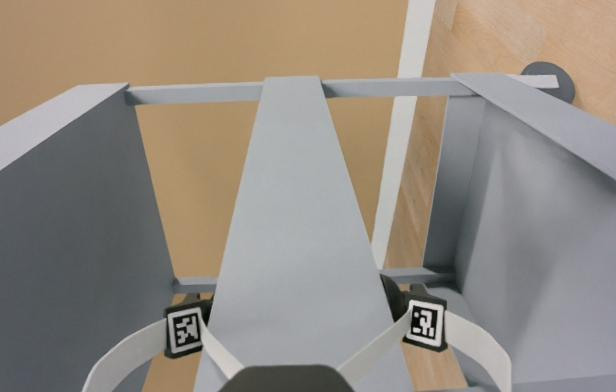

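move --r1 '{"joints":{"gripper_m":0.13}}' --blocking false

wait --seconds 1.5

move --r1 '{"base":{"translate_m":-0.13}}' --blocking false

wait --seconds 2

move --r1 '{"base":{"translate_m":-0.25,"strafe_m":0.449}}' --blocking false

wait --seconds 4

move --r1 '{"base":{"translate_m":0.692,"strafe_m":0.919},"joints":{"gripper_m":-0.02}}' --blocking false

wait --seconds 6

wait --seconds 6

move --r1 '{"base":{"rotate_rad":-2.22}}' --blocking false

wait --seconds 4 --cameras '["r1_head_camera","r1_head_left_camera"]'

Scene clock: 675.63 s.
move: r1 moving
r1.base_odometry: x=-3.170 y=-0.396 heading=+1.459
r1.turned_by_wheels: +0.000
r1.turned_by_imu: -0.001
r1.base_tilt: forward=-1.6 right=+1.3
r1.lidar_m: 0.31 0.40 2.05 2.31 3.71 4.12 3.27 0.64 0.62 0.90 1.40 0.62
r1.base_status: not commanded
r1.joint_positions: lift_m=+0.330 arm_m=+0.000 wrist_yaw_rad=+0.009 wrist_pitch_rad=+0.008 wrist_roll_rad=+1.570 gripper_m=+0.050
r1.joint_status: gripper_m moving
r1.measured_speeds: translate_m=+0.000 strafe_m=+0.000 rotate_rad=-0.001 lift_m=+0.000 arm_m=+0.000 wrist_yaw_rad=+0.000 wrist_pitch_rad=+0.000 wrist_roll_rad=+0.000
r1.motor_effort: lift_m=+16(16) arm_m=-3(4) wheel_0=+2(3) wheel_1=-2(2) wheel_2=+5(8)
r1.servo_current: wrist_yaw_rad=52(72) wrist_pitch_rad=59(59) wrist_roll_rad=59(65) gripper_m=52(91)
r1.contact_limits: translate_m 0.6
r1.hand_pose: x=+0.4600 y=-0.0849 z=+0.5062 quat_wxyz=(+0.707, +0.707, +0.006, +0.000)
r1.wrist_depth_mm: - - - - 1336 960 691 / - - - - 1464 691 647 / 469 609 - - 1618 707 436 / 439 609 - - 1661 759 477 / 436 634 - 230 1537 831 477 / 410 585 200 199 186 - 480 / 421 168 165 174 - 154 477
r2.base_odometry: x=-2.964 y=+0.063 heading=-2.433
r2.turned_by_wheels: +0.000
r2.turned_by_imu: +0.000
r2.base_tilt: forward=-0.5 right=+0.1
r2.lidar_m: 0.65 1.98 0.91 0.61 3.07 4.23 - 2.57 1.89 1.82 1.89 1.70
r2.base_status: not commanded
r2.joint_positions: lift_m=+0.850 arm_m=+0.298 wrist_yaw_rad=+0.024 wrist_pitch_rad=+0.001 wrist_roll_rad=+0.000 gripper_m=-0.024
r2.joint_status: not commanded
r2.measured_speeds: all 0
r2.motor_effort: lift_m=+20(20) arm_m=-9(9) wheel_0=+12(12) wheel_1=-4(4) wheel_2=+34(34)
r2.servo_current: wrist_yaw_rad=150(163) wrist_pitch_rad=46(46) wrist_roll_rad=52(52) gripper_m=104(111)
r2.contact_limits: strafe_m 0.8
r2.hand_pose: x=+0.7597 y=-0.0804 z=+1.0277 quat_wxyz=(+1.000, +0.000, +0.001, +0.012)
r2.wrist_depth_mm: 116 162 289 165 - - - / 116 173 259 166 - - - / 117 162 258 167 - - - / 114 162 257 169 - - - / 116 160 254 171 - - - / 116 156 184 172 174 - - / 116 140 228 - - - -
pictures: none

Scene clock: 677.03 s.
earlier move: r1 done
r1.base_odometry: x=-3.170 y=-0.396 heading=+1.458
r1.turned_by_wheels: +0.000
r1.turned_by_imu: +0.000
r1.base_tilt: forward=-1.6 right=+1.3
r1.lidar_m: 0.32 0.37 2.06 2.32 3.73 4.13 3.28 0.64 0.62 0.89 1.39 0.64
r1.base_status: not commanded
r1.joint_positions: lift_m=+0.330 arm_m=+0.000 wrist_yaw_rad=+0.003 wrist_pitch_rad=+0.007 wrist_roll_rad=+1.570 gripper_m=+0.130
r1.joint_status: all done
r1.measured_speeds: all 0
r1.motor_effort: lift_m=+16(16) arm_m=+4(4) wheel_0=+3(3) wheel_1=-1(2) wheel_2=+1(8)
r1.servo_current: wrist_yaw_rad=65(72) wrist_pitch_rad=46(59) wrist_roll_rad=65(65) gripper_m=39(91)
r1.contact_limits: translate_m 0.6
r1.hand_pose: x=+0.4595 y=-0.0867 z=+0.5064 quat_wxyz=(+0.707, +0.707, +0.003, -0.002)
r1.wrist_depth_mm: - - - - 1336 991 699 / - - - - 1397 931 668 / 469 597 - - 1537 715 469 / 433 591 - - 1708 768 480 / 424 627 - - 1618 - 484 / 404 211 204 211 188 195 488 / 418 535 - 147 - 1229 488
r2.base_odometry: x=-2.964 y=+0.063 heading=-2.433
r2.turned_by_wheels: +0.000
r2.turned_by_imu: +0.000
r2.base_tilt: forward=-0.6 right=+0.1
r2.lidar_m: 0.62 1.96 0.89 0.61 3.07 4.23 - 2.62 1.88 1.79 1.90 1.74
r2.base_status: not commanded
r2.joint_positions: lift_m=+0.850 arm_m=+0.298 wrist_yaw_rad=+0.024 wrist_pitch_rad=+0.001 wrist_roll_rad=+0.000 gripper_m=-0.024
r2.joint_status: not commanded
r2.measured_speeds: all 0
r2.on_its_own: wrist_yaw_rad is at rest, and its servo_current (150 mA) is outside its rest range (0 to 104 mA)
r2.motor_effort: lift_m=+20(20) arm_m=-9(10) wheel_0=+12(12) wheel_1=-4(4) wheel_2=+34(35)
r2.servo_current: wrist_yaw_rad=150(163) wrist_pitch_rad=39(46) wrist_roll_rad=46(59) gripper_m=98(111)
r2.contact_limits: strafe_m 0.8
r2.hand_pose: x=+0.7597 y=-0.0804 z=+1.0277 quat_wxyz=(+1.000, +0.000, +0.001, +0.012)
r2.wrist_depth_mm: 116 161 289 165 - - - / 116 173 259 166 - - - / 117 162 258 167 - - - / 114 162 256 169 - - - / 116 160 255 171 - - - / 116 156 184 172 174 - - / 116 140 228 - - - -
wait: 1.40 of 1.5 s (r1 has come to rest)
pictures: none

Scene clock: 677.53 s.
move: r1 moving
r1.base_odometry: x=-3.173 y=-0.427 heading=+1.458
r1.turned_by_wheels: +0.000
r1.turned_by_imu: +0.000
r1.base_tilt: forward=-1.6 right=+1.3
r1.lidar_m: 0.34 0.38 2.08 2.30 3.76 4.09 3.27 0.63 0.60 0.90 1.33 0.70
r1.base_status: translate_m moving
r1.joint_positions: lift_m=+0.330 arm_m=+0.000 wrist_yaw_rad=+0.003 wrist_pitch_rad=+0.007 wrist_roll_rad=+1.570 gripper_m=+0.130
r1.joint_status: not commanded
r1.measured_speeds: translate_m=-0.122 strafe_m=+0.000 rotate_rad=-0.005 lift_m=+0.000 arm_m=+0.000 wrist_yaw_rad=+0.000 wrist_pitch_rad=+0.000 wrist_roll_rad=+0.000
r1.motor_effort: lift_m=+16(16) arm_m=+4(4) wheel_0=-6(8) wheel_1=-5(7) wheel_2=+8(9)
r1.servo_current: wrist_yaw_rad=46(65) wrist_pitch_rad=46(46) wrist_roll_rad=52(65) gripper_m=46(52)
r1.hand_pose: x=+0.4595 y=-0.0867 z=+0.5064 quat_wxyz=(+0.707, +0.707, +0.003, -0.002)
r1.wrist_depth_mm: - - - - 1366 991 707 / - - - - 1464 891 683 / 488 597 - - 1618 723 469 / 433 597 - - 1708 778 480 / 427 621 - - 1756 - 484 / 402 211 219 225 188 196 488 / 415 535 - 149 - 189 488
r2.base_odometry: x=-2.964 y=+0.063 heading=-2.433
r2.turned_by_wheels: +0.000
r2.turned_by_imu: +0.000
r2.base_tilt: forward=-0.5 right=+0.1
r2.lidar_m: 0.63 1.97 0.88 0.61 0.81 4.21 - 2.57 1.88 1.81 1.92 1.71
r2.base_status: not commanded
r2.joint_positions: lift_m=+0.850 arm_m=+0.298 wrist_yaw_rad=+0.024 wrist_pitch_rad=+0.001 wrist_roll_rad=+0.000 gripper_m=-0.024
r2.joint_status: not commanded
r2.measured_speeds: all 0
r2.motor_effort: lift_m=+20(20) arm_m=-9(10) wheel_0=+12(12) wheel_1=-4(4) wheel_2=+34(34)
r2.servo_current: wrist_yaw_rad=150(163) wrist_pitch_rad=46(46) wrist_roll_rad=52(52) gripper_m=104(111)
r2.contact_limits: strafe_m 0.8
r2.hand_pose: x=+0.7597 y=-0.0804 z=+1.0277 quat_wxyz=(+1.000, +0.000, +0.001, +0.012)
r2.wrist_depth_mm: 116 162 289 165 - - - / 116 173 260 165 - - - / 117 162 257 167 - - - / 115 162 256 169 - - - / 116 160 254 171 - - - / 116 155 183 172 174 - - / 116 140 227 - - - -
pictures: none

Scene clock: 678.77 s.
earlier move: r1 done
r1.base_odometry: x=-3.184 y=-0.525 heading=+1.458
r1.turned_by_wheels: +0.000
r1.turned_by_imu: +0.000
r1.base_tilt: forward=-1.6 right=+1.3
r1.lidar_m: 0.43 0.50 2.13 2.41 3.86 4.02 3.17 0.64 0.57 0.81 1.21 0.91
r1.base_status: done
r1.joint_positions: lift_m=+0.330 arm_m=+0.000 wrist_yaw_rad=+0.003 wrist_pitch_rad=+0.007 wrist_roll_rad=+1.570 gripper_m=+0.130
r1.joint_status: not commanded
r1.measured_speeds: all 0
r1.motor_effort: lift_m=+16(16) arm_m=+4(4) wheel_0=-3(8) wheel_1=-1(8) wheel_2=-1(10)
r1.servo_current: wrist_yaw_rad=46(65) wrist_pitch_rad=46(59) wrist_roll_rad=65(65) gripper_m=46(52)
r1.hand_pose: x=+0.4595 y=-0.0867 z=+0.5064 quat_wxyz=(+0.707, +0.707, +0.003, -0.002)
r1.wrist_depth_mm: - - - - 1397 991 707 / - - - - 1499 991 715 / - 699 - - 1708 676 715 / 473 627 - 459 1983 831 452 / 427 585 - - - - 488 / 397 210 185 - 193 200 296 / 273 271 274 147 278 276 285
r2.base_odometry: x=-2.964 y=+0.063 heading=-2.433
r2.turned_by_wheels: +0.000
r2.turned_by_imu: +0.000
r2.base_tilt: forward=-0.5 right=+0.1
r2.lidar_m: 0.62 1.98 0.98 0.55 0.60 4.26 - 2.59 1.91 1.79 1.90 1.71
r2.base_status: not commanded
r2.joint_positions: lift_m=+0.850 arm_m=+0.298 wrist_yaw_rad=+0.024 wrist_pitch_rad=+0.001 wrist_roll_rad=+0.000 gripper_m=-0.024
r2.joint_status: not commanded
r2.measured_speeds: all 0
r2.on_its_own: wrist_yaw_rad is at rest, and its servo_current (156 mA) is outside its rest range (0 to 104 mA)
r2.motor_effort: lift_m=+20(20) arm_m=-9(10) wheel_0=+12(12) wheel_1=-4(4) wheel_2=+34(34)
r2.servo_current: wrist_yaw_rad=156(163) wrist_pitch_rad=46(46) wrist_roll_rad=39(59) gripper_m=104(111)
r2.contact_limits: strafe_m 0.8
r2.hand_pose: x=+0.7597 y=-0.0804 z=+1.0277 quat_wxyz=(+1.000, +0.000, +0.001, +0.012)
r2.wrist_depth_mm: 116 162 289 165 - - - / 116 173 260 166 - - - / 117 162 258 167 - - - / 115 162 257 169 - - - / 116 160 254 171 - - - / 116 155 184 172 174 - - / 117 140 228 - - - -
wait: 1.23 of 2 s (r1 has come to rest)
pictures: none

Scene clock: 679.27 s.
move: r1 moving
r1.base_odometry: x=-3.213 y=-0.537 heading=+1.458
r1.turned_by_wheels: +0.000
r1.turned_by_imu: +0.000
r1.base_tilt: forward=-1.6 right=+1.3
r1.lidar_m: 0.44 0.57 2.13 2.37 3.85 3.99 3.21 0.71 0.57 0.82 1.26 0.85
r1.base_status: translate_m moving; strafe_m moving
r1.joint_positions: lift_m=+0.330 arm_m=+0.000 wrist_yaw_rad=+0.003 wrist_pitch_rad=+0.007 wrist_roll_rad=+1.570 gripper_m=+0.130
r1.joint_status: not commanded
r1.measured_speeds: translate_m=-0.060 strafe_m=+0.106 rotate_rad=-0.003 lift_m=+0.000 arm_m=+0.000 wrist_yaw_rad=+0.000 wrist_pitch_rad=+0.000 wrist_roll_rad=+0.000
r1.motor_effort: lift_m=+16(16) arm_m=+4(4) wheel_0=-8(11) wheel_1=+8(8) wheel_2=+5(6)
r1.servo_current: wrist_yaw_rad=26(52) wrist_pitch_rad=52(59) wrist_roll_rad=39(65) gripper_m=39(46)
r1.hand_pose: x=+0.4595 y=-0.0867 z=+0.5064 quat_wxyz=(+0.707, +0.707, +0.003, -0.002)
r1.wrist_depth_mm: - - - - 1397 991 699 / - - - - 1618 991 707 / - 668 - 591 1756 627 676 / 455 591 - - 1983 - 445 / 427 585 - - - - 480 / 287 210 277 279 285 289 297 / 415 530 - 147 1618 - 488
r2.base_odometry: x=-2.964 y=+0.063 heading=-2.433
r2.turned_by_wheels: +0.000
r2.turned_by_imu: +0.000
r2.base_tilt: forward=-0.6 right=+0.1
r2.lidar_m: 0.64 1.96 1.03 0.54 0.58 4.24 - 2.58 1.89 1.82 1.91 1.72
r2.base_status: not commanded
r2.joint_positions: lift_m=+0.850 arm_m=+0.298 wrist_yaw_rad=+0.024 wrist_pitch_rad=+0.001 wrist_roll_rad=+0.000 gripper_m=-0.024
r2.joint_status: not commanded
r2.measured_speeds: all 0
r2.motor_effort: lift_m=+20(20) arm_m=-9(9) wheel_0=+12(12) wheel_1=-4(4) wheel_2=+34(34)
r2.servo_current: wrist_yaw_rad=156(163) wrist_pitch_rad=33(46) wrist_roll_rad=39(52) gripper_m=104(111)
r2.contact_limits: strafe_m 0.8
r2.hand_pose: x=+0.7597 y=-0.0804 z=+1.0277 quat_wxyz=(+1.000, +0.000, +0.001, +0.012)
r2.wrist_depth_mm: 116 162 290 165 - - - / 117 173 260 166 - - - / 117 162 257 167 - - - / 114 162 255 169 - - - / 116 160 254 171 - - - / 116 156 184 172 174 - - / 117 140 228 - - - -
pictures: none

Scene clock: 681.97 s.
earlier move: r1 done
r1.base_odometry: x=-3.658 y=-0.723 heading=+1.458
r1.turned_by_wheels: +0.000
r1.turned_by_imu: +0.002
r1.base_tilt: forward=-1.6 right=+1.2
r1.lidar_m: 0.81 1.97 1.98 2.22 3.57 3.54 3.40 2.78 0.91 0.88 1.58 0.80
r1.base_status: done
r1.joint_positions: lift_m=+0.330 arm_m=+0.000 wrist_yaw_rad=+0.003 wrist_pitch_rad=+0.007 wrist_roll_rad=+1.570 gripper_m=+0.130
r1.joint_status: not commanded
r1.measured_speeds: all 0
r1.motor_effort: lift_m=+16(16) arm_m=+4(4) wheel_0=-2(13) wheel_1=+2(8) wheel_2=+0(6)
r1.servo_current: wrist_yaw_rad=46(72) wrist_pitch_rad=52(59) wrist_roll_rad=39(65) gripper_m=46(52)
r1.hand_pose: x=+0.4595 y=-0.0867 z=+0.5064 quat_wxyz=(+0.707, +0.707, +0.003, -0.002)
r1.wrist_depth_mm: 500 603 - 559 1808 569 668 / 539 603 - 591 - 603 707 / - 647 - 647 - 654 715 / - 691 - 707 - 732 715 / - - - - - 1042 732 / - 211 - - 1756 200 741 / - - - 147 1618 1042 723
r2.base_odometry: x=-2.964 y=+0.063 heading=-2.433
r2.turned_by_wheels: +0.000
r2.turned_by_imu: +0.000
r2.base_tilt: forward=-0.6 right=+0.1
r2.lidar_m: 0.62 1.97 1.08 1.07 0.89 4.24 - 2.61 1.90 1.80 1.90 1.74
r2.base_status: not commanded
r2.joint_positions: lift_m=+0.850 arm_m=+0.298 wrist_yaw_rad=+0.024 wrist_pitch_rad=+0.001 wrist_roll_rad=+0.000 gripper_m=-0.024
r2.joint_status: not commanded
r2.measured_speeds: all 0
r2.on_its_own: wrist_yaw_rad is at rest, and its servo_current (156 mA) is outside its rest range (0 to 104 mA)
r2.motor_effort: lift_m=+20(20) arm_m=-9(10) wheel_0=+12(12) wheel_1=-4(5) wheel_2=+34(34)
r2.servo_current: wrist_yaw_rad=156(169) wrist_pitch_rad=46(46) wrist_roll_rad=46(59) gripper_m=104(111)
r2.contact_limits: strafe_m 0.8
r2.hand_pose: x=+0.7597 y=-0.0804 z=+1.0277 quat_wxyz=(+1.000, +0.000, +0.001, +0.012)
r2.wrist_depth_mm: 116 162 289 165 - - - / 116 173 258 166 - - - / 117 163 259 167 - - - / 115 162 256 169 - - - / 116 160 254 170 - - - / 116 155 184 172 174 - - / 117 140 228 - - - -
wait: 2.70 of 4 s (r1 has come to rest)
pictures: none

Scene clock: 682.47 s.
move: r1 moving
r1.base_odometry: x=-3.681 y=-0.701 heading=+1.458
r1.turned_by_wheels: +0.000
r1.turned_by_imu: +0.000
r1.base_tilt: forward=-1.6 right=+1.3
r1.lidar_m: 0.82 1.95 1.92 2.17 3.52 3.55 3.43 2.80 0.95 0.91 1.64 0.79
r1.base_status: translate_m moving; strafe_m moving
r1.joint_positions: lift_m=+0.330 arm_m=+0.000 wrist_yaw_rad=+0.003 wrist_pitch_rad=+0.007 wrist_roll_rad=+1.570 gripper_m=+0.117
r1.joint_status: gripper_m moving
r1.measured_speeds: translate_m=+0.075 strafe_m=+0.097 rotate_rad=+0.004 lift_m=+0.000 arm_m=+0.000 wrist_yaw_rad=+0.000 wrist_pitch_rad=+0.000 wrist_roll_rad=+0.000
r1.motor_effort: lift_m=+16(16) arm_m=+4(4) wheel_0=-7(9) wheel_1=+8(10) wheel_2=-6(7)
r1.servo_current: wrist_yaw_rad=52(65) wrist_pitch_rad=52(59) wrist_roll_rad=39(52) gripper_m=91(91)
r1.hand_pose: x=+0.4595 y=-0.0867 z=+0.5064 quat_wxyz=(+0.707, +0.707, +0.003, -0.002)
r1.wrist_depth_mm: 488 603 - 554 1756 - 668 / 539 603 - 603 - 603 715 / - 647 - 634 - 654 715 / - 691 - 691 1921 707 723 / - - - - - 1060 732 / - - - - 1756 854 723 / - 160 - 145 1576 1118 732
r2.base_odometry: x=-2.964 y=+0.063 heading=-2.433
r2.turned_by_wheels: +0.000
r2.turned_by_imu: +0.000
r2.base_tilt: forward=-0.5 right=+0.1
r2.lidar_m: 0.62 1.97 1.07 1.09 0.91 4.22 - 2.56 1.89 1.81 1.92 1.72
r2.base_status: not commanded
r2.joint_positions: lift_m=+0.850 arm_m=+0.298 wrist_yaw_rad=+0.024 wrist_pitch_rad=+0.001 wrist_roll_rad=+0.000 gripper_m=-0.024
r2.joint_status: not commanded
r2.measured_speeds: all 0
r2.motor_effort: lift_m=+20(20) arm_m=-9(10) wheel_0=+12(12) wheel_1=-4(4) wheel_2=+34(34)
r2.servo_current: wrist_yaw_rad=137(163) wrist_pitch_rad=33(46) wrist_roll_rad=52(59) gripper_m=98(111)
r2.contact_limits: strafe_m 0.8
r2.hand_pose: x=+0.7597 y=-0.0804 z=+1.0277 quat_wxyz=(+1.000, +0.000, +0.001, +0.012)
r2.wrist_depth_mm: 116 162 287 165 - - - / 117 173 259 166 - - - / 117 163 257 167 - - - / 115 162 256 169 - - - / 116 160 254 170 - - - / 116 155 183 172 174 - - / 117 140 228 - - - -
pictures: none

Scene clock: 687.30 s.
earlier move: r1 done
r1.base_odometry: x=-4.493 y=+0.068 heading=+1.458
r1.turned_by_wheels: +0.000
r1.turned_by_imu: +0.007
r1.base_tilt: forward=-1.6 right=+1.3
r1.lidar_m: 1.02 0.84 0.83 0.94 1.48 3.46 3.90 3.92 1.98 0.98 1.03 1.93
r1.base_status: done
r1.joint_positions: lift_m=+0.330 arm_m=+0.000 wrist_yaw_rad=+0.003 wrist_pitch_rad=+0.007 wrist_roll_rad=+1.570 gripper_m=-0.019
r1.joint_status: all done
r1.measured_speeds: all 0
r1.motor_effort: lift_m=+16(16) arm_m=+4(4) wheel_0=-2(9) wheel_1=+1(12) wheel_2=-1(7)
r1.servo_current: wrist_yaw_rad=59(72) wrist_pitch_rad=46(59) wrist_roll_rad=33(72) gripper_m=52(137)
r1.hand_pose: x=+0.4595 y=-0.0867 z=+0.5064 quat_wxyz=(+0.707, +0.707, +0.003, -0.001)
r1.wrist_depth_mm: - - - - 1863 1008 699 / - - - - 1499 1008 707 / - - - - - 1008 723 / - - - - - 960 723 / - - - - - 917 723 / - - 183 198 170 - 732 / - 132 163 145 144 - 732
r2.base_odometry: x=-2.964 y=+0.063 heading=-2.433
r2.turned_by_wheels: +0.000
r2.turned_by_imu: +0.001
r2.base_tilt: forward=-0.6 right=+0.0
r2.lidar_m: 0.63 1.97 1.10 1.10 1.97 4.23 - 2.61 1.90 1.79 1.90 1.71
r2.base_status: not commanded
r2.joint_positions: lift_m=+0.850 arm_m=+0.298 wrist_yaw_rad=+0.024 wrist_pitch_rad=+0.001 wrist_roll_rad=+0.000 gripper_m=-0.024
r2.joint_status: not commanded
r2.measured_speeds: all 0
r2.on_its_own: wrist_yaw_rad is at rest, and its servo_current (150 mA) is outside its rest range (0 to 104 mA)
r2.motor_effort: lift_m=+20(20) arm_m=-9(10) wheel_0=+12(12) wheel_1=-4(4) wheel_2=+34(34)
r2.servo_current: wrist_yaw_rad=150(169) wrist_pitch_rad=39(52) wrist_roll_rad=52(59) gripper_m=98(111)
r2.contact_limits: strafe_m 0.8
r2.hand_pose: x=+0.7597 y=-0.0804 z=+1.0277 quat_wxyz=(+1.000, +0.000, +0.001, +0.012)
r2.wrist_depth_mm: 116 161 290 165 - - - / 116 173 260 166 - - - / 117 162 259 167 - - - / 114 162 257 169 - - - / 116 160 255 171 - - - / 116 156 185 172 174 - - / 117 140 228 - - - -
wait: 4.83 of 6 s (r1 has come to rest)
pictures: none

Scene clock: 693.30 s.
r1.base_odometry: x=-4.493 y=+0.068 heading=+1.458
r1.turned_by_wheels: +0.000
r1.turned_by_imu: +0.000
r1.base_tilt: forward=-1.6 right=+1.3
r1.lidar_m: 1.01 0.82 0.81 0.94 1.48 3.47 3.90 3.92 1.96 0.96 1.04 1.96
r1.base_status: done
r1.joint_positions: lift_m=+0.330 arm_m=+0.000 wrist_yaw_rad=+0.003 wrist_pitch_rad=+0.007 wrist_roll_rad=+1.570 gripper_m=-0.019
r1.joint_status: all done
r1.measured_speeds: all 0
r1.motor_effort: lift_m=+16(16) arm_m=+4(4) wheel_0=-2(9) wheel_1=+1(12) wheel_2=-1(7)
r1.servo_current: wrist_yaw_rad=46(72) wrist_pitch_rad=52(59) wrist_roll_rad=59(72) gripper_m=59(137)
r1.hand_pose: x=+0.4595 y=-0.0867 z=+0.5064 quat_wxyz=(+0.707, +0.707, +0.003, -0.001)
r1.wrist_depth_mm: - - - - 1863 991 699 / - - - - 1537 991 699 / - - - - - 1025 707 / - - - - - 960 723 / - - - - - 917 732 / - - 183 198 171 - 732 / - 132 163 145 144 - 732
r2.base_odometry: x=-2.964 y=+0.063 heading=-2.433
r2.turned_by_wheels: +0.000
r2.turned_by_imu: +0.001
r2.base_tilt: forward=-0.6 right=+0.1
r2.lidar_m: 0.63 1.99 1.08 1.05 1.98 4.23 - 2.59 1.89 1.82 1.91 1.72
r2.base_status: not commanded
r2.joint_positions: lift_m=+0.850 arm_m=+0.298 wrist_yaw_rad=+0.024 wrist_pitch_rad=+0.001 wrist_roll_rad=+0.000 gripper_m=-0.024
r2.joint_status: not commanded
r2.measured_speeds: all 0
r2.on_its_own: wrist_yaw_rad is at rest, and its servo_current (156 mA) is outside its rest range (0 to 104 mA)
r2.motor_effort: lift_m=+20(20) arm_m=-9(10) wheel_0=+12(12) wheel_1=-4(4) wheel_2=+34(34)
r2.servo_current: wrist_yaw_rad=156(169) wrist_pitch_rad=33(52) wrist_roll_rad=52(59) gripper_m=104(111)
r2.contact_limits: strafe_m 0.8
r2.hand_pose: x=+0.7597 y=-0.0804 z=+1.0277 quat_wxyz=(+1.000, +0.000, +0.001, +0.012)
r2.wrist_depth_mm: 116 162 289 165 - - - / 116 173 260 166 - - - / 117 162 259 167 - - - / 115 162 257 169 - - - / 116 160 255 170 - - - / 116 155 184 172 174 - - / 117 140 227 - - - -
wait: 6.00 s; at rest by 0.27 s
pictures: none

Scene clock: 693.80 s.
move: r1 moving
r1.base_odometry: x=-4.493 y=+0.068 heading=+1.205
r1.turned_by_wheels: -0.252
r1.turned_by_imu: -0.253
r1.base_tilt: forward=-1.6 right=+1.3
r1.lidar_m: 1.25 0.89 0.84 0.86 1.15 2.80 3.59 4.12 3.90 1.33 0.98 1.46
r1.base_status: rotate_rad moving
r1.joint_positions: lift_m=+0.330 arm_m=+0.000 wrist_yaw_rad=+0.003 wrist_pitch_rad=+0.007 wrist_roll_rad=+1.570 gripper_m=-0.019
r1.joint_status: not commanded
r1.measured_speeds: translate_m=+0.001 strafe_m=-0.001 rotate_rad=-0.973 lift_m=+0.000 arm_m=+0.000 wrist_yaw_rad=+0.000 wrist_pitch_rad=+0.000 wrist_roll_rad=+0.000
r1.motor_effort: lift_m=+16(16) arm_m=+4(4) wheel_0=+5(8) wheel_1=+8(9) wheel_2=+8(8)
r1.servo_current: wrist_yaw_rad=65(65) wrist_pitch_rad=46(52) wrist_roll_rad=59(59) gripper_m=59(59)
r1.hand_pose: x=+0.4595 y=-0.0867 z=+0.5064 quat_wxyz=(+0.707, +0.707, +0.003, -0.001)
r1.wrist_depth_mm: - - - - 1863 991 691 / - - - - 1921 1008 707 / - - - - 1921 1025 715 / - - - - 1537 1042 715 / - - - - - 1025 732 / - - 183 198 171 991 732 / - 132 163 145 145 878 723
r2.base_odometry: x=-2.964 y=+0.063 heading=-2.433
r2.turned_by_wheels: +0.000
r2.turned_by_imu: +0.000
r2.base_tilt: forward=-0.6 right=+0.0
r2.lidar_m: 0.64 1.98 1.11 1.06 2.00 4.21 - 2.56 1.88 1.81 1.90 1.74
r2.base_status: not commanded
r2.joint_positions: lift_m=+0.850 arm_m=+0.298 wrist_yaw_rad=+0.024 wrist_pitch_rad=+0.001 wrist_roll_rad=+0.000 gripper_m=-0.024
r2.joint_status: not commanded
r2.measured_speeds: all 0
r2.motor_effort: lift_m=+20(20) arm_m=-9(9) wheel_0=+12(12) wheel_1=-4(4) wheel_2=+34(34)
r2.servo_current: wrist_yaw_rad=150(163) wrist_pitch_rad=39(46) wrist_roll_rad=39(65) gripper_m=104(104)
r2.contact_limits: strafe_m 0.8
r2.hand_pose: x=+0.7597 y=-0.0804 z=+1.0277 quat_wxyz=(+1.000, +0.000, +0.001, +0.012)
r2.wrist_depth_mm: 116 161 289 165 - - - / 116 173 259 166 - - - / 117 162 258 167 - - - / 114 162 255 168 - - - / 116 160 254 171 - - - / 116 155 184 171 174 - - / 116 140 228 - - - -
pictures: none

Scene clock: 695.70 s.
earlier move: r1 done
r1.base_odometry: x=-4.493 y=+0.068 heading=-0.762
r1.turned_by_wheels: -1.967
r1.turned_by_imu: -1.978
r1.base_tilt: forward=-1.6 right=+1.3
r1.lidar_m: 1.92 1.06 0.97 2.29 1.12 0.85 0.81 0.89 1.32 3.49 3.75 3.95
r1.base_status: done
r1.joint_positions: lift_m=+0.330 arm_m=+0.000 wrist_yaw_rad=+0.002 wrist_pitch_rad=+0.007 wrist_roll_rad=+1.570 gripper_m=-0.019
r1.joint_status: not commanded
r1.measured_speeds: all 0
r1.motor_effort: lift_m=+16(16) arm_m=+3(4) wheel_0=+2(11) wheel_1=+1(9) wheel_2=+2(8)
r1.servo_current: wrist_yaw_rad=59(78) wrist_pitch_rad=52(59) wrist_roll_rad=46(72) gripper_m=46(59)
r1.hand_pose: x=+0.4595 y=-0.0868 z=+0.5065 quat_wxyz=(+0.707, +0.707, +0.003, -0.002)
r1.wrist_depth_mm: - - - - 1808 1008 707 / - - - - 1863 1008 715 / - - - - 1921 1025 723 / - - - - 1983 1025 732 / - - - - - 1060 732 / - - 1863 199 1464 1042 741 / - - 180 179 145 866 732
r2.base_odometry: x=-2.964 y=+0.063 heading=-2.433
r2.turned_by_wheels: +0.000
r2.turned_by_imu: +0.000
r2.base_tilt: forward=-0.5 right=+0.0
r2.lidar_m: 0.63 1.95 1.11 1.06 1.79 4.24 - 2.58 1.88 1.83 1.92 1.72
r2.base_status: not commanded
r2.joint_positions: lift_m=+0.850 arm_m=+0.298 wrist_yaw_rad=+0.024 wrist_pitch_rad=+0.001 wrist_roll_rad=+0.000 gripper_m=-0.024
r2.joint_status: not commanded
r2.measured_speeds: all 0
r2.on_its_own: wrist_yaw_rad is at rest, and its servo_current (150 mA) is outside its rest range (0 to 104 mA)
r2.motor_effort: lift_m=+20(20) arm_m=-9(10) wheel_0=+13(13) wheel_1=-4(5) wheel_2=+34(34)
r2.servo_current: wrist_yaw_rad=150(163) wrist_pitch_rad=39(46) wrist_roll_rad=46(65) gripper_m=104(104)
r2.contact_limits: strafe_m 0.8
r2.hand_pose: x=+0.7597 y=-0.0804 z=+1.0277 quat_wxyz=(+1.000, +0.000, +0.001, +0.012)
r2.wrist_depth_mm: 116 162 289 166 - - - / 117 174 259 166 - - - / 117 162 258 167 - - - / 114 162 256 169 - - - / 116 160 254 170 - - - / 116 156 184 172 174 - - / 117 140 228 - - - -
wait: 1.90 of 4 s (r1 has come to rest)
Images, in order (width x height): r1_head_camera 420x560, r1_head_left_camera 420x672.

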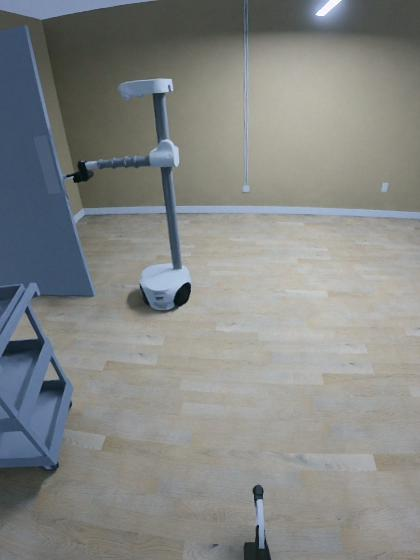

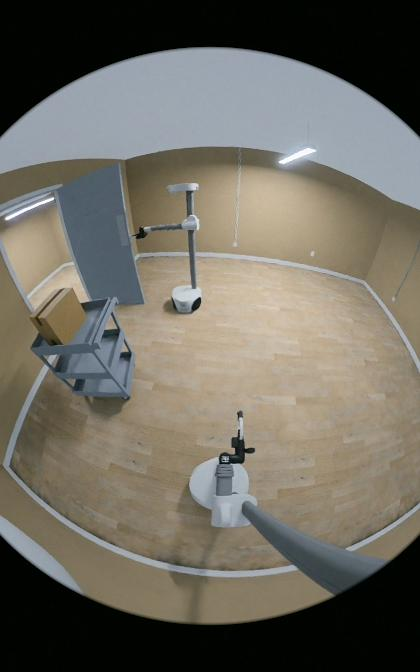

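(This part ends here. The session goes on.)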